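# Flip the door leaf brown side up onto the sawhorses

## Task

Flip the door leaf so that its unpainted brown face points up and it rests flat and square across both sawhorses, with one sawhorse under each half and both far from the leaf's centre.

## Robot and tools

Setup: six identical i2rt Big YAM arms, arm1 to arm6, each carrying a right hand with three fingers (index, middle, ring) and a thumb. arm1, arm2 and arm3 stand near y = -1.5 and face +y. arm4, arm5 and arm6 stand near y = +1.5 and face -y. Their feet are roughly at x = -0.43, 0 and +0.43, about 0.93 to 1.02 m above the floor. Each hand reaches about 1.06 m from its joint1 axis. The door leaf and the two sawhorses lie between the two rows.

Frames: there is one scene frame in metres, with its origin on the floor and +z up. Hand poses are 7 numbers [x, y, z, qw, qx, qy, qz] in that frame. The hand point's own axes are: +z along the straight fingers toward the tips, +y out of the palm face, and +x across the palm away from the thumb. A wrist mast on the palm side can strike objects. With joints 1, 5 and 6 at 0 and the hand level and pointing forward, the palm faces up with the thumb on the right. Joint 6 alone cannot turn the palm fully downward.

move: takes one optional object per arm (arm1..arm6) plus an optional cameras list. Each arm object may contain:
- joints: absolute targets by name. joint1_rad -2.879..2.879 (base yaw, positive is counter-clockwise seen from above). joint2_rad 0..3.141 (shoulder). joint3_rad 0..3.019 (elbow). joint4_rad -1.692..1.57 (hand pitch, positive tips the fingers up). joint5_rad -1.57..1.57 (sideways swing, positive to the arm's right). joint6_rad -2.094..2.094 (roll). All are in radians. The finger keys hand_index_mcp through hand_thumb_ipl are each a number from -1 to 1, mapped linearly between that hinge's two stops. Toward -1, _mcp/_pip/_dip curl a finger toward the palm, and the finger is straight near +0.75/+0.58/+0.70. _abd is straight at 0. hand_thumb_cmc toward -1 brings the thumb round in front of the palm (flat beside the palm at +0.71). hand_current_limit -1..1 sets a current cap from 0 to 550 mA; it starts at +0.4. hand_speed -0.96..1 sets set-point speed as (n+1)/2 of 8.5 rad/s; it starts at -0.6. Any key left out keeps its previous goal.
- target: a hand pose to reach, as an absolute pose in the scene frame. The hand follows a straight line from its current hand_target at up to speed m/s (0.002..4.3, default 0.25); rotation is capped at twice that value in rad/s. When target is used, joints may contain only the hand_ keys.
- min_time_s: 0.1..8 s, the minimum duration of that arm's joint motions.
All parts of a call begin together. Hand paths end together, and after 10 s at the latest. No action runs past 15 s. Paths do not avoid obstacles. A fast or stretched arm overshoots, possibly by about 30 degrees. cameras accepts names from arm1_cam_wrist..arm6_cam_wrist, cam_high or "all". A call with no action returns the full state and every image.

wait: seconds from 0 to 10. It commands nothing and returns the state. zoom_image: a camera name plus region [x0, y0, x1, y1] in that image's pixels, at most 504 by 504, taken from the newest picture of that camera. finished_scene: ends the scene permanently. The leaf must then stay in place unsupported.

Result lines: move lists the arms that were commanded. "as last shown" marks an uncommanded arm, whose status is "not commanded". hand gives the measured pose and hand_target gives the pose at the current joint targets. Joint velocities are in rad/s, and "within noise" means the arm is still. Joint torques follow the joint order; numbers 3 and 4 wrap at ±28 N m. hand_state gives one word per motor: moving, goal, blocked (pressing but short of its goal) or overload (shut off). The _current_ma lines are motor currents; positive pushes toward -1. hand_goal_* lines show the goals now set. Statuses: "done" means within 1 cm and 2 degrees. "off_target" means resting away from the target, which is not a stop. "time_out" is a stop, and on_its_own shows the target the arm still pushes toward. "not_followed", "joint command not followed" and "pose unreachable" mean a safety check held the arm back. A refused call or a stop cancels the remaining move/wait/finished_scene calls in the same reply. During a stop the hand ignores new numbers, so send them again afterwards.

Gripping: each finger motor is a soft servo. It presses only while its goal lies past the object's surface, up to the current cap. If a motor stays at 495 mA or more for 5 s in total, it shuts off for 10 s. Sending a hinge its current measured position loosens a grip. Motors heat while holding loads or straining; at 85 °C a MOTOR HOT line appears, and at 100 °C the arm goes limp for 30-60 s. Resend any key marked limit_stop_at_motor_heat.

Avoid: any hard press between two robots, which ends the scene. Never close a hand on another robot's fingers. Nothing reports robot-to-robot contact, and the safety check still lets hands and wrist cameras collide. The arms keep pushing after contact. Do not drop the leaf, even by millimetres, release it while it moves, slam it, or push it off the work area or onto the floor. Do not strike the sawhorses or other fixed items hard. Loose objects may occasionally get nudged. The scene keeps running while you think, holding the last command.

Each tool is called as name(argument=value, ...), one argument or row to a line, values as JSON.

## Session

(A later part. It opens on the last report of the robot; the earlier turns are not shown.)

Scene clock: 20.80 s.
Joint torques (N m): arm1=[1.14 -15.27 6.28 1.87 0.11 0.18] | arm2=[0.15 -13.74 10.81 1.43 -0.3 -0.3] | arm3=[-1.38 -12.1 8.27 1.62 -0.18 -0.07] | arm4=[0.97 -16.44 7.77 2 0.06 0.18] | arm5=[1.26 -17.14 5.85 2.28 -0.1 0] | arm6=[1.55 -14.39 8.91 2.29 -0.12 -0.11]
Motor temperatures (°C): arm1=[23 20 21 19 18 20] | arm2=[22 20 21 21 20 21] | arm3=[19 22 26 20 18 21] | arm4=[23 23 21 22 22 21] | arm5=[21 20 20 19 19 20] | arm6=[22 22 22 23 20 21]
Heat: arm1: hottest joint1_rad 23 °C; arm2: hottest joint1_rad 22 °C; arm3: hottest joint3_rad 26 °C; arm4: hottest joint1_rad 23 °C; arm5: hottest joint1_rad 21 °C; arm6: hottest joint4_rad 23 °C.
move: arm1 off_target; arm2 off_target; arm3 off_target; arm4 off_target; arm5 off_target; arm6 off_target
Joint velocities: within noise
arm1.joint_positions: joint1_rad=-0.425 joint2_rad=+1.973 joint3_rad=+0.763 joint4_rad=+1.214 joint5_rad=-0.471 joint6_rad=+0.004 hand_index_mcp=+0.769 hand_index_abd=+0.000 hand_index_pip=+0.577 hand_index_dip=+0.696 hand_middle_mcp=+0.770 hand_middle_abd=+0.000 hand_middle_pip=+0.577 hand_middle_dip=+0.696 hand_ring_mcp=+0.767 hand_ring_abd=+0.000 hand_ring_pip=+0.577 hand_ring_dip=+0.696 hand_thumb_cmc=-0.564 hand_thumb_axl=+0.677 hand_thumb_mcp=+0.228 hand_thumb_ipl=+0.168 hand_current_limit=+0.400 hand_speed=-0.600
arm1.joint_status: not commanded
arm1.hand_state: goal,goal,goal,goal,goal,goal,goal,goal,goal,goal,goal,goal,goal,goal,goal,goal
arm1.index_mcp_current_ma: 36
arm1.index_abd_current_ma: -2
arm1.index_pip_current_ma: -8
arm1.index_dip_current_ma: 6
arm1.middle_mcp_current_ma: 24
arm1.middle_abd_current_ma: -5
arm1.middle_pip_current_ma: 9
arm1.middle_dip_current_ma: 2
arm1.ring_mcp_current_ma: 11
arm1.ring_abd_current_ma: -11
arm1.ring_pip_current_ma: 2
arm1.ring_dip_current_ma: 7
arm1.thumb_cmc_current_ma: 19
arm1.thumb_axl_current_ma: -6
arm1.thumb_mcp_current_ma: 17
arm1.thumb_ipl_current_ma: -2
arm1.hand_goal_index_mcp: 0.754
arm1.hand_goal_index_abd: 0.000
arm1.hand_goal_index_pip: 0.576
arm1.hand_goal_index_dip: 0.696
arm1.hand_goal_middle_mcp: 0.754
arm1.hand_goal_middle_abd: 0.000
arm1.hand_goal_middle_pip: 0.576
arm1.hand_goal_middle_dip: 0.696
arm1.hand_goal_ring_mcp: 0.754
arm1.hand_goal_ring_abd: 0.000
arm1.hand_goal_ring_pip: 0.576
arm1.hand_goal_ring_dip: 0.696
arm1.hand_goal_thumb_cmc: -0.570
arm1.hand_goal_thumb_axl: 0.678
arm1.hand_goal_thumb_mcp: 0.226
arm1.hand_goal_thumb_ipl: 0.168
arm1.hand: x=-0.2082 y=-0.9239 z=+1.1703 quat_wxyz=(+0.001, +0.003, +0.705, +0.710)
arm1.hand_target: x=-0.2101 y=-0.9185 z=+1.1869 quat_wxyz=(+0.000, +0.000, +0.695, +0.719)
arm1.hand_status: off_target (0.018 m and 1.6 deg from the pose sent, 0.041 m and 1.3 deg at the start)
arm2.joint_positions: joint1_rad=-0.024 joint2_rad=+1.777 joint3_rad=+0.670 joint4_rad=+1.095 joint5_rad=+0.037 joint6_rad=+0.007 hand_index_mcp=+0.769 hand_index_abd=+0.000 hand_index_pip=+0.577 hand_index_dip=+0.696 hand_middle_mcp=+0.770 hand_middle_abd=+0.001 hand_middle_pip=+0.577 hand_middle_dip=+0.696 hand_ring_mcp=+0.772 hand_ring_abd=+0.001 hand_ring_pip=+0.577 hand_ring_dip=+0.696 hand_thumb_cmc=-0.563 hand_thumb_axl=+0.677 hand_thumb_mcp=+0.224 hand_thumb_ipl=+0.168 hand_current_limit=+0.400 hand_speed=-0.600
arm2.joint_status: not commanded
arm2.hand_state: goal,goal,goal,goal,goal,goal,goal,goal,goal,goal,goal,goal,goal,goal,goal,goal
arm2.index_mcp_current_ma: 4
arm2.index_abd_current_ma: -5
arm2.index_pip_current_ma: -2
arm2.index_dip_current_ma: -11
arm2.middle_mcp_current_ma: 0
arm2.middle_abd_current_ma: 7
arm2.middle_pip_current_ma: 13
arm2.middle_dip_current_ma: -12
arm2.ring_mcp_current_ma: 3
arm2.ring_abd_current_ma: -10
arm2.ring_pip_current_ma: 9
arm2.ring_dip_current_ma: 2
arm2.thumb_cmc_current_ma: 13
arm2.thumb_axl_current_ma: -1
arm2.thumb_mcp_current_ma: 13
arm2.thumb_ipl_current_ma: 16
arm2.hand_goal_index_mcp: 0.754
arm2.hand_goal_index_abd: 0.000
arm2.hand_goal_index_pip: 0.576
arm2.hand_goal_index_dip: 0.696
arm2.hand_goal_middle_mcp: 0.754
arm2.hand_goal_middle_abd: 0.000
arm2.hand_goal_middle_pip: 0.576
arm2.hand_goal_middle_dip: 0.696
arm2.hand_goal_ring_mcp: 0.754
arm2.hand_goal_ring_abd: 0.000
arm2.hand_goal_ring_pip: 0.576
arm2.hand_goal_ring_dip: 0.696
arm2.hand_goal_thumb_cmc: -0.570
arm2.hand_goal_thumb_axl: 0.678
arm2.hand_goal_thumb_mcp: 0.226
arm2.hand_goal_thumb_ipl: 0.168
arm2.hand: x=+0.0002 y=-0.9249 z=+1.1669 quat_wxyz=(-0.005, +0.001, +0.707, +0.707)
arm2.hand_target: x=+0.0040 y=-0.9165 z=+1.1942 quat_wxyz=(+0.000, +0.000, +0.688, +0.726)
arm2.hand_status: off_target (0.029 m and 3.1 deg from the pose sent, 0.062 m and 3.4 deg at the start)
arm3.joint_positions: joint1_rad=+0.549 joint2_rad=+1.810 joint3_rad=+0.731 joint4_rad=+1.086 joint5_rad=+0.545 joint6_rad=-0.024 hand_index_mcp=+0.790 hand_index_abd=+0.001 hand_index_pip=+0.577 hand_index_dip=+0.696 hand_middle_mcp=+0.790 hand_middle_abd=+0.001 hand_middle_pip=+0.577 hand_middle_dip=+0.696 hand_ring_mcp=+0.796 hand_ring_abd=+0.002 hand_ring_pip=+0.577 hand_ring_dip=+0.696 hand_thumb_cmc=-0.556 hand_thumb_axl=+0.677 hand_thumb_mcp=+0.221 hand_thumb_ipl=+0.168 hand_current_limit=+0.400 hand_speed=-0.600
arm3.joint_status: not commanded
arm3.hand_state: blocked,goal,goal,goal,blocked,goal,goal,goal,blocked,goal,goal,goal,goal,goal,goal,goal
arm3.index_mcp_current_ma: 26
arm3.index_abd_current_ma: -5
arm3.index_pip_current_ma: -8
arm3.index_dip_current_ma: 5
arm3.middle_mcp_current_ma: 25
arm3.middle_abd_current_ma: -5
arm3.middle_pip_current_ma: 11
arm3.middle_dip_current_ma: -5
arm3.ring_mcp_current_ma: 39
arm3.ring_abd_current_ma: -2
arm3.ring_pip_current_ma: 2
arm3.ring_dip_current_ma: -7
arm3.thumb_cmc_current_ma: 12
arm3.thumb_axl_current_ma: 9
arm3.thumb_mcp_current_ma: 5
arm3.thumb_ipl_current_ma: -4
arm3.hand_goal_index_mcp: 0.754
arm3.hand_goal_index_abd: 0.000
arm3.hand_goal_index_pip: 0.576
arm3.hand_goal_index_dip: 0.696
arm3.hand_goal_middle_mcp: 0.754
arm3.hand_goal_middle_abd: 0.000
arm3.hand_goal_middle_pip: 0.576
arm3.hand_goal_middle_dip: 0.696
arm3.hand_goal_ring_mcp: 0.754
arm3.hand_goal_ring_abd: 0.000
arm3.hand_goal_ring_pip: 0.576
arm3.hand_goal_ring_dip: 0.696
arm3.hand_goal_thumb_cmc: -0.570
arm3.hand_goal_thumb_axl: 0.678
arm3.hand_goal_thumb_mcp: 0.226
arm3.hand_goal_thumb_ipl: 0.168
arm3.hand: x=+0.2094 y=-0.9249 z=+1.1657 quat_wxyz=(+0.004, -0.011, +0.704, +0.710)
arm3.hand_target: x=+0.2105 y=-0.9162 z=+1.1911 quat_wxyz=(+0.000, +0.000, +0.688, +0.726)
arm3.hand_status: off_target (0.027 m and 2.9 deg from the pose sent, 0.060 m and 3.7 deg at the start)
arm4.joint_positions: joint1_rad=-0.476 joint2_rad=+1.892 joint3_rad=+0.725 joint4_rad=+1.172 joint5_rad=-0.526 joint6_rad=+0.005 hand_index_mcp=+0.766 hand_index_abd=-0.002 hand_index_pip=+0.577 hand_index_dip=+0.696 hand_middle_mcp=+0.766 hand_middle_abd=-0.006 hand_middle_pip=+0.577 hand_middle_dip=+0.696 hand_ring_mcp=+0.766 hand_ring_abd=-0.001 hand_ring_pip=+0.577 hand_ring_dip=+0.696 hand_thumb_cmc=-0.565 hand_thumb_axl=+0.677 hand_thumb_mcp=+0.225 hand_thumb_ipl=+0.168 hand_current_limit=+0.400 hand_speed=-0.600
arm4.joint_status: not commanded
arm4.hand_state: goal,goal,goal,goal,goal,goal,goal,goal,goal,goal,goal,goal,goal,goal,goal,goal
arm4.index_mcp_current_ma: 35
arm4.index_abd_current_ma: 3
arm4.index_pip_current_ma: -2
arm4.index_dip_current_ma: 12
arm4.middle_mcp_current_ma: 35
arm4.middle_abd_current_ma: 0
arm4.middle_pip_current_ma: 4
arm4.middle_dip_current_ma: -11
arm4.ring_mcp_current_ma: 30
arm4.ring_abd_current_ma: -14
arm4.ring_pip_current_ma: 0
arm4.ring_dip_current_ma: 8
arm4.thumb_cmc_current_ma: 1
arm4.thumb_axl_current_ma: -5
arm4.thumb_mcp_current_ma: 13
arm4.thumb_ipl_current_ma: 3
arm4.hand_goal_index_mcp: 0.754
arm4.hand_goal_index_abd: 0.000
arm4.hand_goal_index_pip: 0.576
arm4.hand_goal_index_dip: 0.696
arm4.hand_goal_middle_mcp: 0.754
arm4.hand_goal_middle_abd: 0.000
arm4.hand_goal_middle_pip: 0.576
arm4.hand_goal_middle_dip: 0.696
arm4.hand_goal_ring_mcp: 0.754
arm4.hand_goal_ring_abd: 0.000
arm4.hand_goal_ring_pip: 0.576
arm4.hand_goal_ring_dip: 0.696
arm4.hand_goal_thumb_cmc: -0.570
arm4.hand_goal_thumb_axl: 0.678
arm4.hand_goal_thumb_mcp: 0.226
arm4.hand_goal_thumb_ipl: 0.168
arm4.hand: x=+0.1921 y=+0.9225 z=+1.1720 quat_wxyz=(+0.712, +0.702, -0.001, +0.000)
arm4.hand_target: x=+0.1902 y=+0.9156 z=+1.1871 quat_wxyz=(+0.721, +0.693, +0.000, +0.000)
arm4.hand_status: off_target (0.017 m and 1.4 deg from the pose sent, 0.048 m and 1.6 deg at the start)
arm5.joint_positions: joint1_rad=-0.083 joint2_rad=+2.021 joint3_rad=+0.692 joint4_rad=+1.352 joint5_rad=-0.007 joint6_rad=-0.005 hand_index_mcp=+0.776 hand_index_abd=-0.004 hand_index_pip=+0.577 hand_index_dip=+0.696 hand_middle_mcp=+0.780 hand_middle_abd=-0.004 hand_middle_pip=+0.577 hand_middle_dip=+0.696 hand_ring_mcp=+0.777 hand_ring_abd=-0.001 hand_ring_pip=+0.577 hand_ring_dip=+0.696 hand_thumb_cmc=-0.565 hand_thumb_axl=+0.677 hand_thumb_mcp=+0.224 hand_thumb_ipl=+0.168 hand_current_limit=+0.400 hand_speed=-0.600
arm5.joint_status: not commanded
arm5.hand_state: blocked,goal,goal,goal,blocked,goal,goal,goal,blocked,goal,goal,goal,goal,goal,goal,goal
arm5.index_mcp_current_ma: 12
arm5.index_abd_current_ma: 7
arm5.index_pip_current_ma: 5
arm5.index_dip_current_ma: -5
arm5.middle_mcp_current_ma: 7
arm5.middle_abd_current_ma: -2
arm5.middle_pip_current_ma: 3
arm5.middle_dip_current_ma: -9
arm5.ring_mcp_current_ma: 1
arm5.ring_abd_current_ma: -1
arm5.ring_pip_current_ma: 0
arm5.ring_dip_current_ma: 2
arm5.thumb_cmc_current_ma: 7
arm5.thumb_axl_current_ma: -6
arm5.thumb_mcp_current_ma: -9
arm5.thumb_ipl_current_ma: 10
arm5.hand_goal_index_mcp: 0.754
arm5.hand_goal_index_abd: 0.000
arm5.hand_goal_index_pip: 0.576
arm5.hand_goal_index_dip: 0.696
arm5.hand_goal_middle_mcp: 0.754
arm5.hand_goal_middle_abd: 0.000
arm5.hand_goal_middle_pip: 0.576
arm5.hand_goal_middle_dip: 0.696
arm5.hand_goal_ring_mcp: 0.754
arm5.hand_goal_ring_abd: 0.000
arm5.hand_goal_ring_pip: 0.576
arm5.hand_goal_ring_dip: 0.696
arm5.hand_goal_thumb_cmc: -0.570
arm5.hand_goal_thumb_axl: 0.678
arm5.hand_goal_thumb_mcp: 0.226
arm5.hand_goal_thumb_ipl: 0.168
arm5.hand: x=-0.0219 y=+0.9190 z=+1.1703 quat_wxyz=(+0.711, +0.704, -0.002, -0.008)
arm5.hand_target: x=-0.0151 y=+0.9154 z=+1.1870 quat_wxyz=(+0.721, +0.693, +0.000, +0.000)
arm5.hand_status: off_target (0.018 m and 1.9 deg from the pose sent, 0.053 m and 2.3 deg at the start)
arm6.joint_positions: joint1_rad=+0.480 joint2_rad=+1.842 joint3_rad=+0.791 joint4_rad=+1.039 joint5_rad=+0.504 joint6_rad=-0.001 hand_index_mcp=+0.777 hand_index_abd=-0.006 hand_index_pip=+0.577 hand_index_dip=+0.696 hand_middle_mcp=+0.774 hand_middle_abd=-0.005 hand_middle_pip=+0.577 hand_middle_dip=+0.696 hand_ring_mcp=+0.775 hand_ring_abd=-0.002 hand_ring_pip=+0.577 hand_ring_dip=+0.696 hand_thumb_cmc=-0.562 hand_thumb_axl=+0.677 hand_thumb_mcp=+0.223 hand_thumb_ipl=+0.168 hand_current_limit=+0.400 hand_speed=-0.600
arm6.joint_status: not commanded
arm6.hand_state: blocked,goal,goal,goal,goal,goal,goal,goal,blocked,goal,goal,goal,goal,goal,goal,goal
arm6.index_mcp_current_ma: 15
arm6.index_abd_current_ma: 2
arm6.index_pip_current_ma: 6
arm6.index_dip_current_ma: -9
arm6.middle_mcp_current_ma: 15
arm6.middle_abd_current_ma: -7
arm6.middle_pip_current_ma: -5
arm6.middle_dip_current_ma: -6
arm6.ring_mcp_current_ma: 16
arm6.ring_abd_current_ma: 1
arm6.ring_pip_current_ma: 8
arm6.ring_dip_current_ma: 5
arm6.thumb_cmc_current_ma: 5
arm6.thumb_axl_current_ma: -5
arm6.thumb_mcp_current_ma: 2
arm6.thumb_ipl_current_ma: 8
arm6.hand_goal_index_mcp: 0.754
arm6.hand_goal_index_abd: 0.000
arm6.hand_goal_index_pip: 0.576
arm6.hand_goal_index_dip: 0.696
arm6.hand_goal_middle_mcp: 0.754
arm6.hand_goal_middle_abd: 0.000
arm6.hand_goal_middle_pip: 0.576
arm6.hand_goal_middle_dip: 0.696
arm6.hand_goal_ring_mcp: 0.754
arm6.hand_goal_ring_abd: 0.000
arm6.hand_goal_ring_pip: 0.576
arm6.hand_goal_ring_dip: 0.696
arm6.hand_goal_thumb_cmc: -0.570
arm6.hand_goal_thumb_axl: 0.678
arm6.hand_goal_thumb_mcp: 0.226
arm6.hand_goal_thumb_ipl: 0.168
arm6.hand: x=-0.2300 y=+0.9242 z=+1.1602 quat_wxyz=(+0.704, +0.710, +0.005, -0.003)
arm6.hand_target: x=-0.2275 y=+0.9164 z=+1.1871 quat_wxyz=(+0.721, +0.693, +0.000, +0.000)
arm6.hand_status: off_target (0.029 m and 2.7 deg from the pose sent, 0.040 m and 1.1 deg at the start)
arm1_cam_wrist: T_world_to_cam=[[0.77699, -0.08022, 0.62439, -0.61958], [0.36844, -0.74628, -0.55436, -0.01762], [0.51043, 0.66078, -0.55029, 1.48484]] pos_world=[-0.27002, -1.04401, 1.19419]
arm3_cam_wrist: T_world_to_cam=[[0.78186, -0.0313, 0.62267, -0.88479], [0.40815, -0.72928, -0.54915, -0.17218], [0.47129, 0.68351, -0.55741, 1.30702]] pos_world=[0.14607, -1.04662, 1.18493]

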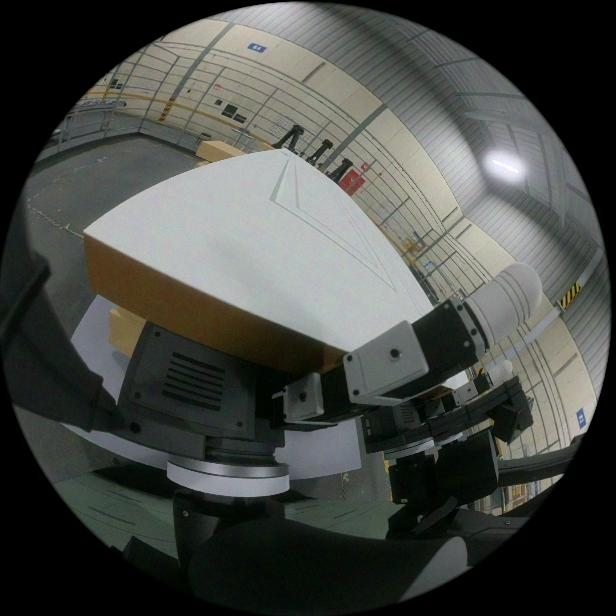

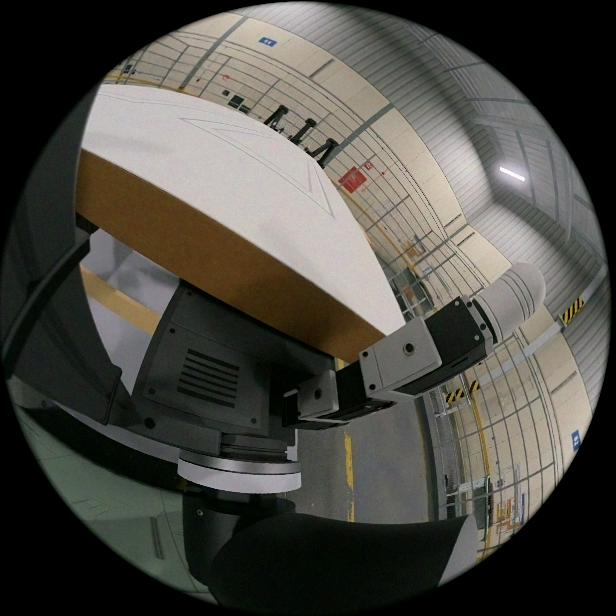

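move(
  arm1={"target": [-0.21, -0.918, 1.225, 0, 0, 0.6924, 0.7215], "speed": 0.05},
  arm2={"target": [0.004, -0.915, 1.230, 0, 0, 0.6881, 0.7256], "speed": 0.05},
  arm3={"target": [0.21, -0.915, 1.230, 0, 0, 0.6881, 0.7256], "speed": 0.05},
  arm4={"target": [0.19, 0.915, 1.225, 0.7205, 0.6935, 0, 0], "speed": 0.05},
  arm5={"target": [-0.015, 0.915, 1.225, 0.7205, 0.6935, 0, 0], "speed": 0.05},
  arm6={"target": [-0.227, 0.915, 1.230, 0.7235, 0.6903, 0, 0], "speed": 0.05},
  cameras=["arm1_cam_wrist", "arm3_cam_wrist", "arm5_cam_wrist", "cam_high"],
)

Scene clock: 22.43 s.
Joint torques (N m): arm1=[1.26 -19.08 6.58 2.89 -0.13 0.55] | arm2=[0.38 -16.62 12.3 2.15 -0.19 -0.34] | arm3=[-1.49 -14.56 9.44 2.39 0.03 -0.12] | arm4=[0.97 -20.37 8.38 3.18 -0.02 0.3] | arm5=[1.26 -20.84 6.39 3.71 0.04 -0.38] | arm6=[1.44 -17.03 10.48 2.88 -0.04 -0.16]
Motor temperatures (°C): arm1=[23 20 21 19 18 20] | arm2=[22 20 21 21 20 21] | arm3=[19 22 26 20 18 21] | arm4=[23 23 21 22 22 21] | arm5=[21 20 20 19 19 20] | arm6=[22 22 22 23 20 21]
Heat: arm1: hottest joint1_rad 23 °C; arm2: hottest joint1_rad 22 °C; arm3: hottest joint3_rad 26 °C; arm4: hottest joint1_rad 23 °C; arm5: hottest joint1_rad 21 °C; arm6: hottest joint4_rad 23 °C.
move: arm1 off_target; arm2 off_target; arm3 off_target; arm4 off_target; arm5 off_target; arm6 off_target
Joint velocities: within noise
arm1.joint_positions: joint1_rad=-0.425 joint2_rad=+1.929 joint3_rad=+0.759 joint4_rad=+1.097 joint5_rad=-0.468 joint6_rad=-0.027 hand_index_mcp=+0.769 hand_index_abd=+0.000 hand_index_pip=+0.577 hand_index_dip=+0.696 hand_middle_mcp=+0.770 hand_middle_abd=+0.000 hand_middle_pip=+0.577 hand_middle_dip=+0.696 hand_ring_mcp=+0.768 hand_ring_abd=+0.000 hand_ring_pip=+0.577 hand_ring_dip=+0.696 hand_thumb_cmc=-0.564 hand_thumb_axl=+0.677 hand_thumb_mcp=+0.224 hand_thumb_ipl=+0.168 hand_current_limit=+0.400 hand_speed=-0.600
arm1.joint_status: not commanded
arm1.hand_state: goal,goal,goal,goal,goal,goal,goal,goal,goal,goal,goal,goal,goal,goal,goal,goal
arm1.index_mcp_current_ma: 28
arm1.index_abd_current_ma: -3
arm1.index_pip_current_ma: 4
arm1.index_dip_current_ma: -6
arm1.middle_mcp_current_ma: 13
arm1.middle_abd_current_ma: -15
arm1.middle_pip_current_ma: 4
arm1.middle_dip_current_ma: 8
arm1.ring_mcp_current_ma: 26
arm1.ring_abd_current_ma: 1
arm1.ring_pip_current_ma: 5
arm1.ring_dip_current_ma: 3
arm1.thumb_cmc_current_ma: 9
arm1.thumb_axl_current_ma: -5
arm1.thumb_mcp_current_ma: -7
arm1.thumb_ipl_current_ma: -7
arm1.hand_goal_index_mcp: 0.754
arm1.hand_goal_index_abd: 0.000
arm1.hand_goal_index_pip: 0.576
arm1.hand_goal_index_dip: 0.696
arm1.hand_goal_middle_mcp: 0.754
arm1.hand_goal_middle_abd: 0.000
arm1.hand_goal_middle_pip: 0.576
arm1.hand_goal_middle_dip: 0.696
arm1.hand_goal_ring_mcp: 0.754
arm1.hand_goal_ring_abd: 0.000
arm1.hand_goal_ring_pip: 0.576
arm1.hand_goal_ring_dip: 0.696
arm1.hand_goal_thumb_cmc: -0.570
arm1.hand_goal_thumb_axl: 0.678
arm1.hand_goal_thumb_mcp: 0.226
arm1.hand_goal_thumb_ipl: 0.168
arm1.hand: x=-0.2077 y=-0.9188 z=+1.1673 quat_wxyz=(+0.000, +0.005, +0.728, +0.685)
arm1.hand_target: x=-0.2107 y=-0.9195 z=+1.2234 quat_wxyz=(-0.001, -0.001, +0.692, +0.722)
arm1.hand_status: off_target (0.058 m and 5.9 deg from the pose sent, 0.055 m and 2.0 deg at the start)
arm2.joint_positions: joint1_rad=-0.024 joint2_rad=+1.711 joint3_rad=+0.670 joint4_rad=+0.965 joint5_rad=+0.036 joint6_rad=+0.013 hand_index_mcp=+0.769 hand_index_abd=+0.000 hand_index_pip=+0.577 hand_index_dip=+0.696 hand_middle_mcp=+0.771 hand_middle_abd=-0.008 hand_middle_pip=+0.577 hand_middle_dip=+0.696 hand_ring_mcp=+0.773 hand_ring_abd=+0.000 hand_ring_pip=+0.577 hand_ring_dip=+0.696 hand_thumb_cmc=-0.563 hand_thumb_axl=+0.677 hand_thumb_mcp=+0.224 hand_thumb_ipl=+0.168 hand_current_limit=+0.400 hand_speed=-0.600
arm2.joint_status: not commanded
arm2.hand_state: goal,goal,goal,goal,goal,goal,goal,goal,goal,goal,goal,goal,goal,goal,goal,goal
arm2.index_mcp_current_ma: 2
arm2.index_abd_current_ma: -4
arm2.index_pip_current_ma: -9
arm2.index_dip_current_ma: -14
arm2.middle_mcp_current_ma: 7
arm2.middle_abd_current_ma: -1
arm2.middle_pip_current_ma: 4
arm2.middle_dip_current_ma: -18
arm2.ring_mcp_current_ma: 11
arm2.ring_abd_current_ma: -2
arm2.ring_pip_current_ma: 18
arm2.ring_dip_current_ma: -2
arm2.thumb_cmc_current_ma: 1
arm2.thumb_axl_current_ma: 3
arm2.thumb_mcp_current_ma: 5
arm2.thumb_ipl_current_ma: 4
arm2.hand_goal_index_mcp: 0.754
arm2.hand_goal_index_abd: 0.000
arm2.hand_goal_index_pip: 0.576
arm2.hand_goal_index_dip: 0.696
arm2.hand_goal_middle_mcp: 0.754
arm2.hand_goal_middle_abd: 0.000
arm2.hand_goal_middle_pip: 0.576
arm2.hand_goal_middle_dip: 0.696
arm2.hand_goal_ring_mcp: 0.754
arm2.hand_goal_ring_abd: 0.000
arm2.hand_goal_ring_pip: 0.576
arm2.hand_goal_ring_dip: 0.696
arm2.hand_goal_thumb_cmc: -0.570
arm2.hand_goal_thumb_axl: 0.678
arm2.hand_goal_thumb_mcp: 0.226
arm2.hand_goal_thumb_ipl: 0.168
arm2.hand: x=+0.0003 y=-0.9217 z=+1.1709 quat_wxyz=(-0.006, +0.002, +0.730, +0.684)
arm2.hand_target: x=+0.0040 y=-0.9187 z=+1.2292 quat_wxyz=(+0.000, +0.000, +0.688, +0.726)
arm2.hand_status: off_target (0.060 m and 6.8 deg from the pose sent, 0.064 m and 3.1 deg at the start)
arm3.joint_positions: joint1_rad=+0.549 joint2_rad=+1.743 joint3_rad=+0.731 joint4_rad=+0.958 joint5_rad=+0.542 joint6_rad=-0.018 hand_index_mcp=+0.791 hand_index_abd=-0.005 hand_index_pip=+0.577 hand_index_dip=+0.696 hand_middle_mcp=+0.790 hand_middle_abd=-0.005 hand_middle_pip=+0.577 hand_middle_dip=+0.696 hand_ring_mcp=+0.796 hand_ring_abd=-0.009 hand_ring_pip=+0.577 hand_ring_dip=+0.696 hand_thumb_cmc=-0.556 hand_thumb_axl=+0.677 hand_thumb_mcp=+0.222 hand_thumb_ipl=+0.168 hand_current_limit=+0.400 hand_speed=-0.600
arm3.joint_status: not commanded
arm3.hand_state: blocked,goal,goal,goal,blocked,goal,goal,goal,blocked,goal,goal,goal,goal,goal,goal,goal
arm3.index_mcp_current_ma: 30
arm3.index_abd_current_ma: -1
arm3.index_pip_current_ma: -5
arm3.index_dip_current_ma: 2
arm3.middle_mcp_current_ma: 24
arm3.middle_abd_current_ma: -13
arm3.middle_pip_current_ma: 6
arm3.middle_dip_current_ma: -4
arm3.ring_mcp_current_ma: 43
arm3.ring_abd_current_ma: -8
arm3.ring_pip_current_ma: 1
arm3.ring_dip_current_ma: -8
arm3.thumb_cmc_current_ma: 18
arm3.thumb_axl_current_ma: 6
arm3.thumb_mcp_current_ma: 6
arm3.thumb_ipl_current_ma: -1
arm3.hand_goal_index_mcp: 0.754
arm3.hand_goal_index_abd: 0.000
arm3.hand_goal_index_pip: 0.576
arm3.hand_goal_index_dip: 0.696
arm3.hand_goal_middle_mcp: 0.754
arm3.hand_goal_middle_abd: 0.000
arm3.hand_goal_middle_pip: 0.576
arm3.hand_goal_middle_dip: 0.696
arm3.hand_goal_ring_mcp: 0.754
arm3.hand_goal_ring_abd: 0.000
arm3.hand_goal_ring_pip: 0.576
arm3.hand_goal_ring_dip: 0.696
arm3.hand_goal_thumb_cmc: -0.570
arm3.hand_goal_thumb_axl: 0.678
arm3.hand_goal_thumb_mcp: 0.226
arm3.hand_goal_thumb_ipl: 0.168
arm3.hand: x=+0.2078 y=-0.9222 z=+1.1755 quat_wxyz=(+0.012, -0.021, +0.722, +0.691)
arm3.hand_target: x=+0.2114 y=-0.9180 z=+1.2291 quat_wxyz=(+0.000, +0.000, +0.688, +0.726)
arm3.hand_status: off_target (0.055 m and 6.2 deg from the pose sent, 0.065 m and 2.9 deg at the start)
arm4.joint_positions: joint1_rad=-0.476 joint2_rad=+1.832 joint3_rad=+0.725 joint4_rad=+1.042 joint5_rad=-0.525 joint6_rad=-0.006 hand_index_mcp=+0.767 hand_index_abd=-0.002 hand_index_pip=+0.577 hand_index_dip=+0.696 hand_middle_mcp=+0.766 hand_middle_abd=-0.005 hand_middle_pip=+0.577 hand_middle_dip=+0.696 hand_ring_mcp=+0.766 hand_ring_abd=+0.000 hand_ring_pip=+0.577 hand_ring_dip=+0.696 hand_thumb_cmc=-0.565 hand_thumb_axl=+0.677 hand_thumb_mcp=+0.225 hand_thumb_ipl=+0.168 hand_current_limit=+0.400 hand_speed=-0.600
arm4.joint_status: not commanded
arm4.hand_state: goal,goal,goal,goal,goal,goal,goal,goal,goal,goal,goal,goal,goal,goal,goal,goal
arm4.index_mcp_current_ma: 41
arm4.index_abd_current_ma: 1
arm4.index_pip_current_ma: -2
arm4.index_dip_current_ma: 12
arm4.middle_mcp_current_ma: 32
arm4.middle_abd_current_ma: -2
arm4.middle_pip_current_ma: 12
arm4.middle_dip_current_ma: -3
arm4.ring_mcp_current_ma: 29
arm4.ring_abd_current_ma: 1
arm4.ring_pip_current_ma: -13
arm4.ring_dip_current_ma: 10
arm4.thumb_cmc_current_ma: 8
arm4.thumb_axl_current_ma: -16
arm4.thumb_mcp_current_ma: 4
arm4.thumb_ipl_current_ma: -8
arm4.hand_goal_index_mcp: 0.754
arm4.hand_goal_index_abd: 0.000
arm4.hand_goal_index_pip: 0.576
arm4.hand_goal_index_dip: 0.696
arm4.hand_goal_middle_mcp: 0.754
arm4.hand_goal_middle_abd: 0.000
arm4.hand_goal_middle_pip: 0.576
arm4.hand_goal_middle_dip: 0.696
arm4.hand_goal_ring_mcp: 0.754
arm4.hand_goal_ring_abd: 0.000
arm4.hand_goal_ring_pip: 0.576
arm4.hand_goal_ring_dip: 0.696
arm4.hand_goal_thumb_cmc: -0.570
arm4.hand_goal_thumb_axl: 0.678
arm4.hand_goal_thumb_mcp: 0.226
arm4.hand_goal_thumb_ipl: 0.168
arm4.hand: x=+0.1901 y=+0.9177 z=+1.1755 quat_wxyz=(+0.690, +0.724, -0.010, +0.009)
arm4.hand_target: x=+0.1909 y=+0.9167 z=+1.2241 quat_wxyz=(+0.721, +0.693, +0.000, +0.000)
arm4.hand_status: off_target (0.050 m and 5.2 deg from the pose sent, 0.054 m and 1.4 deg at the start)
arm5.joint_positions: joint1_rad=-0.083 joint2_rad=+1.955 joint3_rad=+0.678 joint4_rad=+1.215 joint5_rad=-0.009 joint6_rad=+0.031 hand_index_mcp=+0.776 hand_index_abd=-0.004 hand_index_pip=+0.577 hand_index_dip=+0.696 hand_middle_mcp=+0.780 hand_middle_abd=-0.004 hand_middle_pip=+0.577 hand_middle_dip=+0.696 hand_ring_mcp=+0.777 hand_ring_abd=-0.001 hand_ring_pip=+0.577 hand_ring_dip=+0.696 hand_thumb_cmc=-0.562 hand_thumb_axl=+0.677 hand_thumb_mcp=+0.224 hand_thumb_ipl=+0.168 hand_current_limit=+0.400 hand_speed=-0.600
arm5.joint_status: not commanded
arm5.hand_state: blocked,goal,goal,goal,blocked,goal,goal,goal,blocked,goal,goal,goal,goal,goal,goal,goal
arm5.index_mcp_current_ma: 17
arm5.index_abd_current_ma: 5
arm5.index_pip_current_ma: 2
arm5.index_dip_current_ma: -3
arm5.middle_mcp_current_ma: 9
arm5.middle_abd_current_ma: -3
arm5.middle_pip_current_ma: 4
arm5.middle_dip_current_ma: -2
arm5.ring_mcp_current_ma: -4
arm5.ring_abd_current_ma: -1
arm5.ring_pip_current_ma: -1
arm5.ring_dip_current_ma: 3
arm5.thumb_cmc_current_ma: 9
arm5.thumb_axl_current_ma: -2
arm5.thumb_mcp_current_ma: -10
arm5.thumb_ipl_current_ma: 11
arm5.hand_goal_index_mcp: 0.754
arm5.hand_goal_index_abd: 0.000
arm5.hand_goal_index_pip: 0.576
arm5.hand_goal_index_dip: 0.696
arm5.hand_goal_middle_mcp: 0.754
arm5.hand_goal_middle_abd: 0.000
arm5.hand_goal_middle_pip: 0.576
arm5.hand_goal_middle_dip: 0.696
arm5.hand_goal_ring_mcp: 0.754
arm5.hand_goal_ring_abd: 0.000
arm5.hand_goal_ring_pip: 0.576
arm5.hand_goal_ring_dip: 0.696
arm5.hand_goal_thumb_cmc: -0.570
arm5.hand_goal_thumb_axl: 0.678
arm5.hand_goal_thumb_mcp: 0.226
arm5.hand_goal_thumb_ipl: 0.168
arm5.hand: x=-0.0245 y=+0.9142 z=+1.1676 quat_wxyz=(+0.680, +0.733, -0.015, +0.006)
arm5.hand_target: x=-0.0154 y=+0.9162 z=+1.2231 quat_wxyz=(+0.721, +0.693, -0.001, +0.000)
arm5.hand_status: off_target (0.058 m and 6.7 deg from the pose sent, 0.055 m and 1.9 deg at the start)
arm6.joint_positions: joint1_rad=+0.480 joint2_rad=+1.775 joint3_rad=+0.791 joint4_rad=+0.923 joint5_rad=+0.503 joint6_rad=-0.002 hand_index_mcp=+0.777 hand_index_abd=-0.006 hand_index_pip=+0.577 hand_index_dip=+0.696 hand_middle_mcp=+0.774 hand_middle_abd=-0.009 hand_middle_pip=+0.577 hand_middle_dip=+0.696 hand_ring_mcp=+0.775 hand_ring_abd=-0.009 hand_ring_pip=+0.577 hand_ring_dip=+0.696 hand_thumb_cmc=-0.562 hand_thumb_axl=+0.677 hand_thumb_mcp=+0.223 hand_thumb_ipl=+0.168 hand_current_limit=+0.400 hand_speed=-0.600
arm6.joint_status: not commanded
arm6.hand_state: blocked,goal,goal,goal,blocked,goal,goal,goal,blocked,goal,goal,goal,goal,goal,goal,goal
arm6.index_mcp_current_ma: 20
arm6.index_abd_current_ma: -2
arm6.index_pip_current_ma: 5
arm6.index_dip_current_ma: -6
arm6.middle_mcp_current_ma: 12
arm6.middle_abd_current_ma: -10
arm6.middle_pip_current_ma: -2
arm6.middle_dip_current_ma: -6
arm6.ring_mcp_current_ma: 11
arm6.ring_abd_current_ma: -10
arm6.ring_pip_current_ma: 9
arm6.ring_dip_current_ma: 7
arm6.thumb_cmc_current_ma: 2
arm6.thumb_axl_current_ma: -10
arm6.thumb_mcp_current_ma: -6
arm6.thumb_ipl_current_ma: 10
arm6.hand_goal_index_mcp: 0.754
arm6.hand_goal_index_abd: 0.000
arm6.hand_goal_index_pip: 0.576
arm6.hand_goal_index_dip: 0.696
arm6.hand_goal_middle_mcp: 0.754
arm6.hand_goal_middle_abd: 0.000
arm6.hand_goal_middle_pip: 0.576
arm6.hand_goal_middle_dip: 0.696
arm6.hand_goal_ring_mcp: 0.754
arm6.hand_goal_ring_abd: 0.000
arm6.hand_goal_ring_pip: 0.576
arm6.hand_goal_ring_dip: 0.696
arm6.hand_goal_thumb_cmc: -0.570
arm6.hand_goal_thumb_axl: 0.678
arm6.hand_goal_thumb_mcp: 0.226
arm6.hand_goal_thumb_ipl: 0.168
arm6.hand: x=-0.2287 y=+0.9225 z=+1.1732 quat_wxyz=(+0.689, +0.725, +0.014, -0.011)
arm6.hand_target: x=-0.2286 y=+0.9184 z=+1.2293 quat_wxyz=(+0.724, +0.690, +0.000, +0.000)
arm6.hand_status: off_target (0.057 m and 6.0 deg from the pose sent, 0.071 m and 3.2 deg at the start)
arm1_cam_wrist: T_world_to_cam=[[0.7796, -0.03847, 0.62509, -0.57954], [0.36517, -0.78296, -0.50362, -0.10927], [0.5088, 0.62088, -0.59635, 1.49633]] pos_world=[-0.26962, -1.0369, 1.19956]
arm3_cam_wrist: T_world_to_cam=[[0.76592, 0.0034, 0.64292, -0.87801], [0.42351, -0.75505, -0.50054, -0.24845], [0.48373, 0.65566, -0.57975, 1.30944]] pos_world=[0.14429, -1.04316, 1.19928]
arm5_cam_wrist: T_world_to_cam=[[-0.77833, -0.01876, 0.62758, -0.70607], [-0.41049, 0.77155, -0.48602, -0.1941], [-0.47509, -0.6359, -0.60821, 1.4085]] pos_world=[0.03994, 1.03218, 1.20545]

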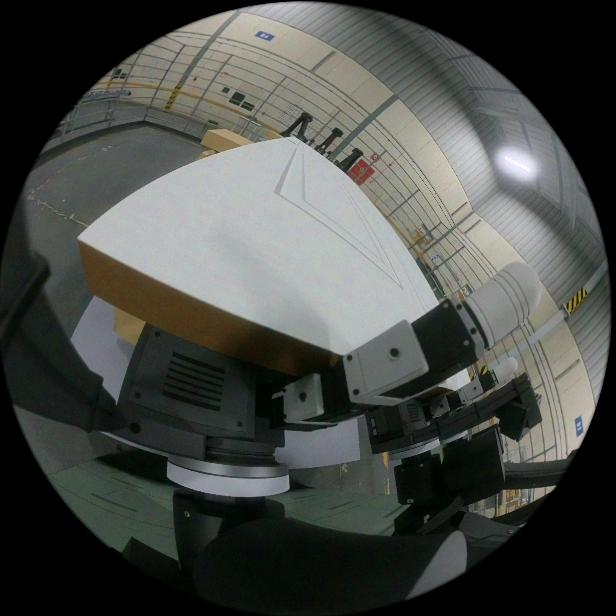

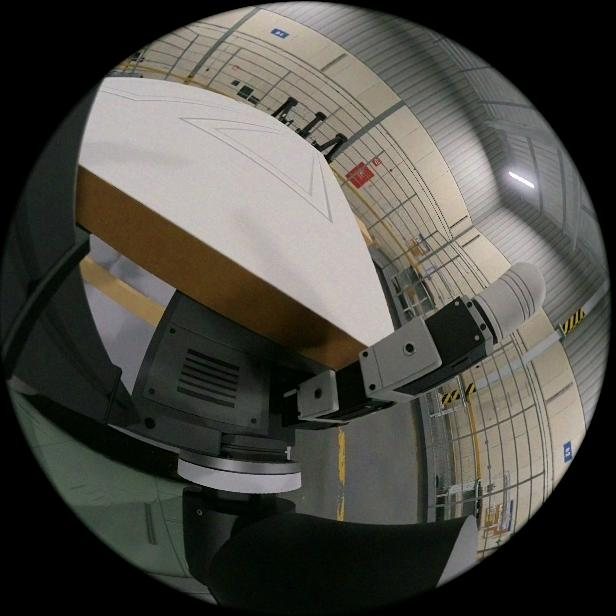

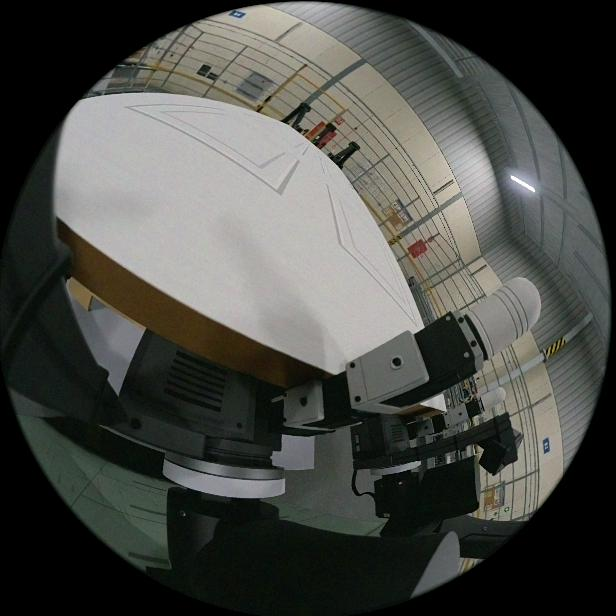

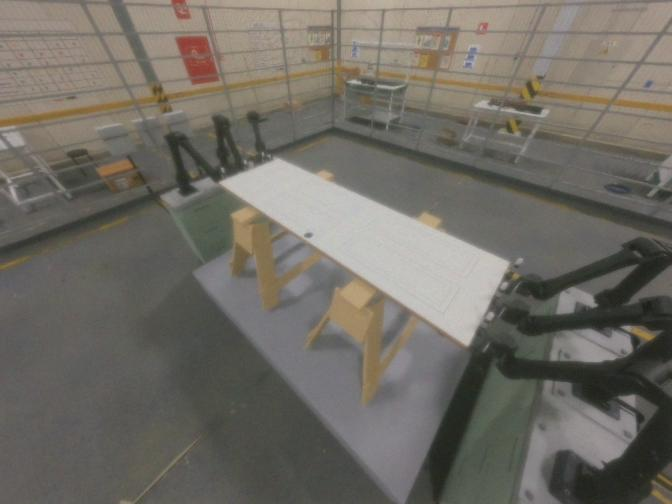

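move(
  arm1={"target": [-0.21, -0.918, 1.265, 0, 0, 0.6691, 0.7431], "speed": 0.05},
  arm2={"target": [0.004, -0.915, 1.265, 0, 0, 0.6691, 0.7431], "speed": 0.05},
  arm3={"target": [0.21, -0.915, 1.265, 0, 0, 0.6691, 0.7431], "speed": 0.05},
  arm4={"target": [0.19, 0.915, 1.265, 0.7431, 0.6691, 0, 0], "speed": 0.05},
  arm5={"target": [-0.015, 0.915, 1.265, 0.7431, 0.6691, 0, 0], "speed": 0.05},
  arm6={"target": [-0.227, 0.915, 1.265, 0.7431, 0.6691, 0, 0], "speed": 0.05},
  cameras=["arm1_cam_wrist", "arm3_cam_wrist", "arm5_cam_wrist", "cam_high"],
)

Scene clock: 24.13 s.
Joint torques (N m): arm1=[1.49 -22.01 7.73 3.63 -0.28 0.92] | arm2=[0.26 -19.14 14.11 2.76 -0.07 -0.53] | arm3=[-1.79 -17.49 10.69 3.12 0.11 -0.38] | arm4=[1.44 -24.29 9.85 4.15 0.03 0.67] | arm5=[1.2 -24 7.58 4.75 0.1 -0.41] | arm6=[1.14 -19.49 11.86 3.54 0.03 -0.43]
Motor temperatures (°C): arm1=[23 21 21 19 18 20] | arm2=[22 20 22 21 20 21] | arm3=[19 22 26 20 18 21] | arm4=[23 23 21 22 22 21] | arm5=[21 20 20 19 19 20] | arm6=[22 22 22 23 20 21]
Heat: arm1: hottest joint1_rad 23 °C; arm2: hottest joint1_rad 22 °C; arm3: hottest joint3_rad 26 °C; arm4: hottest joint1_rad 23 °C; arm5: hottest joint1_rad 21 °C; arm6: hottest joint4_rad 23 °C.
move: arm1 off_target; arm2 off_target; arm3 off_target; arm4 off_target; arm5 off_target; arm6 off_target
Joint velocities: within noise
arm1.joint_positions: joint1_rad=-0.424 joint2_rad=+1.920 joint3_rad=+0.757 joint4_rad=+1.079 joint5_rad=-0.463 joint6_rad=-0.030 hand_index_mcp=+0.769 hand_index_abd=+0.000 hand_index_pip=+0.577 hand_index_dip=+0.696 hand_middle_mcp=+0.770 hand_middle_abd=+0.000 hand_middle_pip=+0.577 hand_middle_dip=+0.696 hand_ring_mcp=+0.768 hand_ring_abd=+0.000 hand_ring_pip=+0.577 hand_ring_dip=+0.696 hand_thumb_cmc=-0.564 hand_thumb_axl=+0.677 hand_thumb_mcp=+0.224 hand_thumb_ipl=+0.168 hand_current_limit=+0.400 hand_speed=-0.600
arm1.joint_status: not commanded
arm1.hand_state: goal,goal,goal,goal,goal,goal,goal,goal,goal,goal,goal,goal,goal,goal,goal,goal
arm1.index_mcp_current_ma: 43
arm1.index_abd_current_ma: -5
arm1.index_pip_current_ma: -9
arm1.index_dip_current_ma: 3
arm1.middle_mcp_current_ma: 26
arm1.middle_abd_current_ma: 5
arm1.middle_pip_current_ma: 12
arm1.middle_dip_current_ma: 14
arm1.ring_mcp_current_ma: 22
arm1.ring_abd_current_ma: 5
arm1.ring_pip_current_ma: 8
arm1.ring_dip_current_ma: -5
arm1.thumb_cmc_current_ma: 11
arm1.thumb_axl_current_ma: 0
arm1.thumb_mcp_current_ma: 3
arm1.thumb_ipl_current_ma: 5
arm1.hand_goal_index_mcp: 0.754
arm1.hand_goal_index_abd: 0.000
arm1.hand_goal_index_pip: 0.576
arm1.hand_goal_index_dip: 0.696
arm1.hand_goal_middle_mcp: 0.754
arm1.hand_goal_middle_abd: 0.000
arm1.hand_goal_middle_pip: 0.576
arm1.hand_goal_middle_dip: 0.696
arm1.hand_goal_ring_mcp: 0.754
arm1.hand_goal_ring_abd: 0.000
arm1.hand_goal_ring_pip: 0.576
arm1.hand_goal_ring_dip: 0.696
arm1.hand_goal_thumb_cmc: -0.570
arm1.hand_goal_thumb_axl: 0.678
arm1.hand_goal_thumb_mcp: 0.226
arm1.hand_goal_thumb_ipl: 0.168
arm1.hand: x=-0.2073 y=-0.9184 z=+1.1676 quat_wxyz=(+0.001, +0.007, +0.732, +0.682)
arm1.hand_target: x=-0.2124 y=-0.9221 z=+1.2604 quat_wxyz=(-0.002, -0.004, +0.670, +0.743)
arm1.hand_status: off_target (0.097 m and 10.1 deg from the pose sent, 0.098 m and 9.5 deg at the start)
arm2.joint_positions: joint1_rad=-0.024 joint2_rad=+1.693 joint3_rad=+0.670 joint4_rad=+0.929 joint5_rad=+0.036 joint6_rad=+0.031 hand_index_mcp=+0.769 hand_index_abd=+0.000 hand_index_pip=+0.577 hand_index_dip=+0.696 hand_middle_mcp=+0.771 hand_middle_abd=-0.008 hand_middle_pip=+0.577 hand_middle_dip=+0.696 hand_ring_mcp=+0.773 hand_ring_abd=+0.000 hand_ring_pip=+0.577 hand_ring_dip=+0.696 hand_thumb_cmc=-0.563 hand_thumb_axl=+0.677 hand_thumb_mcp=+0.224 hand_thumb_ipl=+0.168 hand_current_limit=+0.400 hand_speed=-0.600
arm2.joint_status: not commanded
arm2.hand_state: goal,goal,goal,goal,goal,goal,goal,goal,goal,goal,goal,goal,goal,goal,goal,goal
arm2.index_mcp_current_ma: 0
arm2.index_abd_current_ma: -1
arm2.index_pip_current_ma: -10
arm2.index_dip_current_ma: -5
arm2.middle_mcp_current_ma: 2
arm2.middle_abd_current_ma: -1
arm2.middle_pip_current_ma: 10
arm2.middle_dip_current_ma: -11
arm2.ring_mcp_current_ma: 25
arm2.ring_abd_current_ma: -8
arm2.ring_pip_current_ma: 13
arm2.ring_dip_current_ma: 1
arm2.thumb_cmc_current_ma: 15
arm2.thumb_axl_current_ma: 8
arm2.thumb_mcp_current_ma: 15
arm2.thumb_ipl_current_ma: 3
arm2.hand_goal_index_mcp: 0.754
arm2.hand_goal_index_abd: 0.000
arm2.hand_goal_index_pip: 0.576
arm2.hand_goal_index_dip: 0.696
arm2.hand_goal_middle_mcp: 0.754
arm2.hand_goal_middle_abd: 0.000
arm2.hand_goal_middle_pip: 0.576
arm2.hand_goal_middle_dip: 0.696
arm2.hand_goal_ring_mcp: 0.754
arm2.hand_goal_ring_abd: 0.000
arm2.hand_goal_ring_pip: 0.576
arm2.hand_goal_ring_dip: 0.696
arm2.hand_goal_thumb_cmc: -0.570
arm2.hand_goal_thumb_axl: 0.678
arm2.hand_goal_thumb_mcp: 0.226
arm2.hand_goal_thumb_ipl: 0.168
arm2.hand: x=+0.0018 y=-0.9214 z=+1.1720 quat_wxyz=(-0.012, +0.008, +0.736, +0.677)
arm2.hand_target: x=+0.0041 y=-0.9225 z=+1.2621 quat_wxyz=(+0.001, +0.001, +0.669, +0.743)
arm2.hand_status: off_target (0.093 m and 10.8 deg from the pose sent, 0.095 m and 9.8 deg at the start)
arm3.joint_positions: joint1_rad=+0.548 joint2_rad=+1.733 joint3_rad=+0.731 joint4_rad=+0.937 joint5_rad=+0.536 joint6_rad=-0.017 hand_index_mcp=+0.791 hand_index_abd=-0.005 hand_index_pip=+0.577 hand_index_dip=+0.696 hand_middle_mcp=+0.790 hand_middle_abd=-0.005 hand_middle_pip=+0.577 hand_middle_dip=+0.696 hand_ring_mcp=+0.796 hand_ring_abd=-0.009 hand_ring_pip=+0.577 hand_ring_dip=+0.696 hand_thumb_cmc=-0.556 hand_thumb_axl=+0.677 hand_thumb_mcp=+0.222 hand_thumb_ipl=+0.168 hand_current_limit=+0.400 hand_speed=-0.600
arm3.joint_status: not commanded
arm3.hand_state: blocked,goal,goal,goal,blocked,goal,goal,goal,blocked,goal,goal,goal,goal,goal,goal,goal
arm3.index_mcp_current_ma: 32
arm3.index_abd_current_ma: -2
arm3.index_pip_current_ma: -5
arm3.index_dip_current_ma: 2
arm3.middle_mcp_current_ma: 27
arm3.middle_abd_current_ma: -12
arm3.middle_pip_current_ma: 6
arm3.middle_dip_current_ma: -6
arm3.ring_mcp_current_ma: 39
arm3.ring_abd_current_ma: -7
arm3.ring_pip_current_ma: 1
arm3.ring_dip_current_ma: -7
arm3.thumb_cmc_current_ma: 15
arm3.thumb_axl_current_ma: 10
arm3.thumb_mcp_current_ma: 4
arm3.thumb_ipl_current_ma: -8
arm3.hand_goal_index_mcp: 0.754
arm3.hand_goal_index_abd: 0.000
arm3.hand_goal_index_pip: 0.576
arm3.hand_goal_index_dip: 0.696
arm3.hand_goal_middle_mcp: 0.754
arm3.hand_goal_middle_abd: 0.000
arm3.hand_goal_middle_pip: 0.576
arm3.hand_goal_middle_dip: 0.696
arm3.hand_goal_ring_mcp: 0.754
arm3.hand_goal_ring_abd: 0.000
arm3.hand_goal_ring_pip: 0.576
arm3.hand_goal_ring_dip: 0.696
arm3.hand_goal_thumb_cmc: -0.570
arm3.hand_goal_thumb_axl: 0.678
arm3.hand_goal_thumb_mcp: 0.226
arm3.hand_goal_thumb_ipl: 0.168
arm3.hand: x=+0.2072 y=-0.9215 z=+1.1760 quat_wxyz=(+0.012, -0.024, +0.725, +0.688)
arm3.hand_target: x=+0.2134 y=-0.9213 z=+1.2621 quat_wxyz=(+0.001, +0.001, +0.669, +0.743)
arm3.hand_status: off_target (0.089 m and 9.6 deg from the pose sent, 0.090 m and 8.9 deg at the start)
arm4.joint_positions: joint1_rad=-0.475 joint2_rad=+1.825 joint3_rad=+0.725 joint4_rad=+1.028 joint5_rad=-0.523 joint6_rad=-0.006 hand_index_mcp=+0.766 hand_index_abd=-0.002 hand_index_pip=+0.577 hand_index_dip=+0.696 hand_middle_mcp=+0.766 hand_middle_abd=-0.005 hand_middle_pip=+0.577 hand_middle_dip=+0.696 hand_ring_mcp=+0.766 hand_ring_abd=+0.000 hand_ring_pip=+0.577 hand_ring_dip=+0.696 hand_thumb_cmc=-0.565 hand_thumb_axl=+0.677 hand_thumb_mcp=+0.225 hand_thumb_ipl=+0.168 hand_current_limit=+0.400 hand_speed=-0.600
arm4.joint_status: not commanded
arm4.hand_state: goal,goal,goal,goal,goal,goal,goal,goal,goal,goal,goal,goal,goal,goal,goal,goal
arm4.index_mcp_current_ma: 35
arm4.index_abd_current_ma: -9
arm4.index_pip_current_ma: 2
arm4.index_dip_current_ma: 3
arm4.middle_mcp_current_ma: 33
arm4.middle_abd_current_ma: -3
arm4.middle_pip_current_ma: 5
arm4.middle_dip_current_ma: -8
arm4.ring_mcp_current_ma: 27
arm4.ring_abd_current_ma: 5
arm4.ring_pip_current_ma: -9
arm4.ring_dip_current_ma: 4
arm4.thumb_cmc_current_ma: 3
arm4.thumb_axl_current_ma: -10
arm4.thumb_mcp_current_ma: 4
arm4.thumb_ipl_current_ma: -2
arm4.hand_goal_index_mcp: 0.754
arm4.hand_goal_index_abd: 0.000
arm4.hand_goal_index_pip: 0.576
arm4.hand_goal_index_dip: 0.696
arm4.hand_goal_middle_mcp: 0.754
arm4.hand_goal_middle_abd: 0.000
arm4.hand_goal_middle_pip: 0.576
arm4.hand_goal_middle_dip: 0.696
arm4.hand_goal_ring_mcp: 0.754
arm4.hand_goal_ring_abd: 0.000
arm4.hand_goal_ring_pip: 0.576
arm4.hand_goal_ring_dip: 0.696
arm4.hand_goal_thumb_cmc: -0.570
arm4.hand_goal_thumb_axl: 0.678
arm4.hand_goal_thumb_mcp: 0.226
arm4.hand_goal_thumb_ipl: 0.168
arm4.hand: x=+0.1897 y=+0.9173 z=+1.1763 quat_wxyz=(+0.688, +0.726, -0.012, +0.009)
arm4.hand_target: x=+0.1928 y=+0.9197 z=+1.2619 quat_wxyz=(+0.743, +0.669, +0.002, +0.002)
arm4.hand_status: off_target (0.089 m and 9.2 deg from the pose sent, 0.089 m and 8.9 deg at the start)
arm5.joint_positions: joint1_rad=-0.083 joint2_rad=+1.941 joint3_rad=+0.677 joint4_rad=+1.188 joint5_rad=-0.009 joint6_rad=+0.034 hand_index_mcp=+0.776 hand_index_abd=-0.004 hand_index_pip=+0.577 hand_index_dip=+0.696 hand_middle_mcp=+0.780 hand_middle_abd=-0.004 hand_middle_pip=+0.577 hand_middle_dip=+0.696 hand_ring_mcp=+0.777 hand_ring_abd=-0.001 hand_ring_pip=+0.577 hand_ring_dip=+0.696 hand_thumb_cmc=-0.562 hand_thumb_axl=+0.680 hand_thumb_mcp=+0.227 hand_thumb_ipl=+0.168 hand_current_limit=+0.400 hand_speed=-0.600
arm5.joint_status: not commanded
arm5.hand_state: blocked,goal,goal,goal,blocked,goal,goal,goal,blocked,goal,goal,goal,goal,goal,goal,goal
arm5.index_mcp_current_ma: 9
arm5.index_abd_current_ma: 9
arm5.index_pip_current_ma: 4
arm5.index_dip_current_ma: -5
arm5.middle_mcp_current_ma: 6
arm5.middle_abd_current_ma: 5
arm5.middle_pip_current_ma: 0
arm5.middle_dip_current_ma: -3
arm5.ring_mcp_current_ma: -3
arm5.ring_abd_current_ma: -1
arm5.ring_pip_current_ma: 1
arm5.ring_dip_current_ma: 7
arm5.thumb_cmc_current_ma: 7
arm5.thumb_axl_current_ma: -7
arm5.thumb_mcp_current_ma: -9
arm5.thumb_ipl_current_ma: 5
arm5.hand_goal_index_mcp: 0.754
arm5.hand_goal_index_abd: 0.000
arm5.hand_goal_index_pip: 0.576
arm5.hand_goal_index_dip: 0.696
arm5.hand_goal_middle_mcp: 0.754
arm5.hand_goal_middle_abd: 0.000
arm5.hand_goal_middle_pip: 0.576
arm5.hand_goal_middle_dip: 0.696
arm5.hand_goal_ring_mcp: 0.754
arm5.hand_goal_ring_abd: 0.000
arm5.hand_goal_ring_pip: 0.576
arm5.hand_goal_ring_dip: 0.696
arm5.hand_goal_thumb_cmc: -0.570
arm5.hand_goal_thumb_axl: 0.678
arm5.hand_goal_thumb_mcp: 0.226
arm5.hand_goal_thumb_ipl: 0.168
arm5.hand: x=-0.0248 y=+0.9130 z=+1.1684 quat_wxyz=(+0.675, +0.738, -0.016, +0.007)
arm5.hand_target: x=-0.0158 y=+0.9187 z=+1.2596 quat_wxyz=(+0.743, +0.669, -0.001, -0.001)
arm5.hand_status: off_target (0.097 m and 11.3 deg from the pose sent, 0.098 m and 10.5 deg at the start)
arm6.joint_positions: joint1_rad=+0.479 joint2_rad=+1.771 joint3_rad=+0.791 joint4_rad=+0.916 joint5_rad=+0.497 joint6_rad=-0.002 hand_index_mcp=+0.777 hand_index_abd=-0.006 hand_index_pip=+0.577 hand_index_dip=+0.696 hand_middle_mcp=+0.774 hand_middle_abd=-0.009 hand_middle_pip=+0.577 hand_middle_dip=+0.696 hand_ring_mcp=+0.775 hand_ring_abd=-0.009 hand_ring_pip=+0.577 hand_ring_dip=+0.696 hand_thumb_cmc=-0.562 hand_thumb_axl=+0.677 hand_thumb_mcp=+0.223 hand_thumb_ipl=+0.168 hand_current_limit=+0.400 hand_speed=-0.600
arm6.joint_status: not commanded
arm6.hand_state: blocked,goal,goal,goal,blocked,goal,goal,goal,blocked,goal,goal,goal,goal,goal,goal,goal
arm6.index_mcp_current_ma: 18
arm6.index_abd_current_ma: -2
arm6.index_pip_current_ma: 7
arm6.index_dip_current_ma: -10
arm6.middle_mcp_current_ma: 21
arm6.middle_abd_current_ma: -5
arm6.middle_pip_current_ma: -4
arm6.middle_dip_current_ma: -2
arm6.ring_mcp_current_ma: 13
arm6.ring_abd_current_ma: -12
arm6.ring_pip_current_ma: 7
arm6.ring_dip_current_ma: 9
arm6.thumb_cmc_current_ma: 5
arm6.thumb_axl_current_ma: -10
arm6.thumb_mcp_current_ma: -2
arm6.thumb_ipl_current_ma: 11
arm6.hand_goal_index_mcp: 0.754
arm6.hand_goal_index_abd: 0.000
arm6.hand_goal_index_pip: 0.576
arm6.hand_goal_index_dip: 0.696
arm6.hand_goal_middle_mcp: 0.754
arm6.hand_goal_middle_abd: 0.000
arm6.hand_goal_middle_pip: 0.576
arm6.hand_goal_middle_dip: 0.696
arm6.hand_goal_ring_mcp: 0.754
arm6.hand_goal_ring_abd: 0.000
arm6.hand_goal_ring_pip: 0.576
arm6.hand_goal_ring_dip: 0.696
arm6.hand_goal_thumb_cmc: -0.570
arm6.hand_goal_thumb_axl: 0.678
arm6.hand_goal_thumb_mcp: 0.226
arm6.hand_goal_thumb_ipl: 0.168
arm6.hand: x=-0.2284 y=+0.9222 z=+1.1741 quat_wxyz=(+0.688, +0.726, +0.016, -0.010)
arm6.hand_target: x=-0.2305 y=+0.9220 z=+1.2623 quat_wxyz=(+0.743, +0.669, -0.002, -0.001)
arm6.hand_status: off_target (0.091 m and 9.3 deg from the pose sent, 0.092 m and 9.1 deg at the start)
arm1_cam_wrist: T_world_to_cam=[[0.78035, -0.03573, 0.62432, -0.57653], [0.36106, -0.78939, -0.49649, -0.12402], [0.51057, 0.61285, -0.6031, 1.49694]] pos_world=[-0.26962, -1.0359, 1.20117]
arm3_cam_wrist: T_world_to_cam=[[0.76246, 0.01324, 0.6469, -0.87285], [0.42957, -0.75802, -0.49079, -0.26287], [0.48387, 0.6521, -0.58365, 1.31079]] pos_world=[0.14419, -1.04247, 1.20068]
arm5_cam_wrist: T_world_to_cam=[[-0.78041, -0.02712, 0.62469, -0.69586], [-0.40873, 0.77819, -0.47683, -0.20968], [-0.47319, -0.62745, -0.61839, 1.4123]] pos_world=[0.03953, 1.03044, 1.20806]

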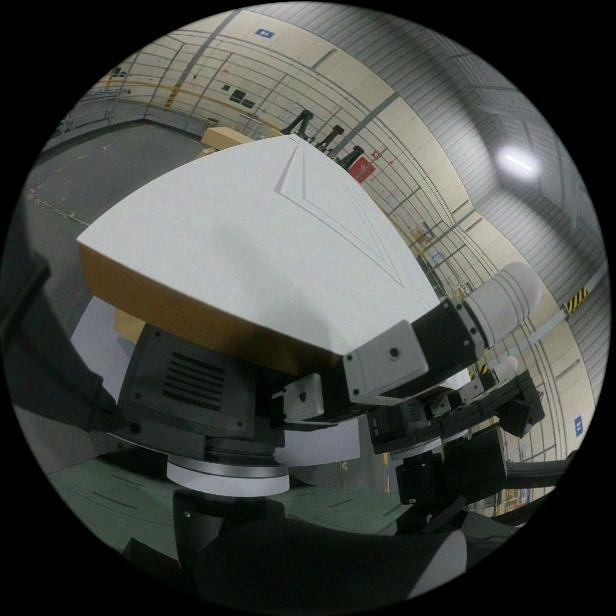

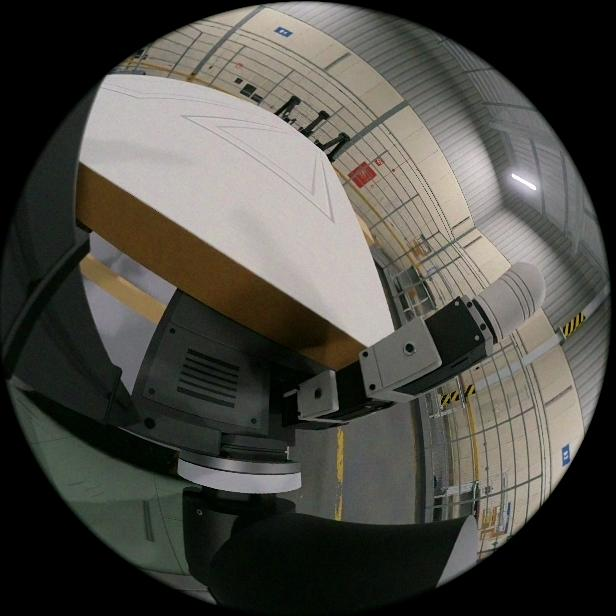

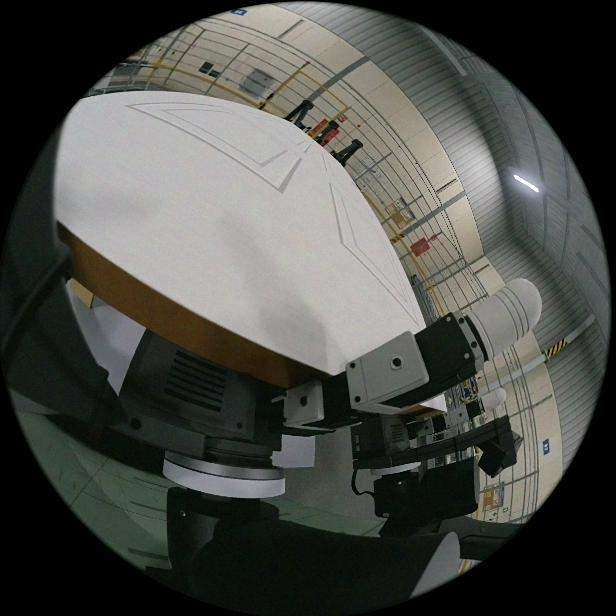

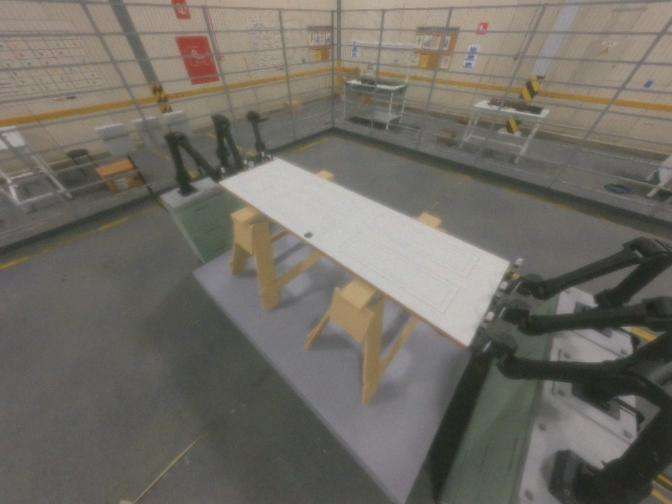

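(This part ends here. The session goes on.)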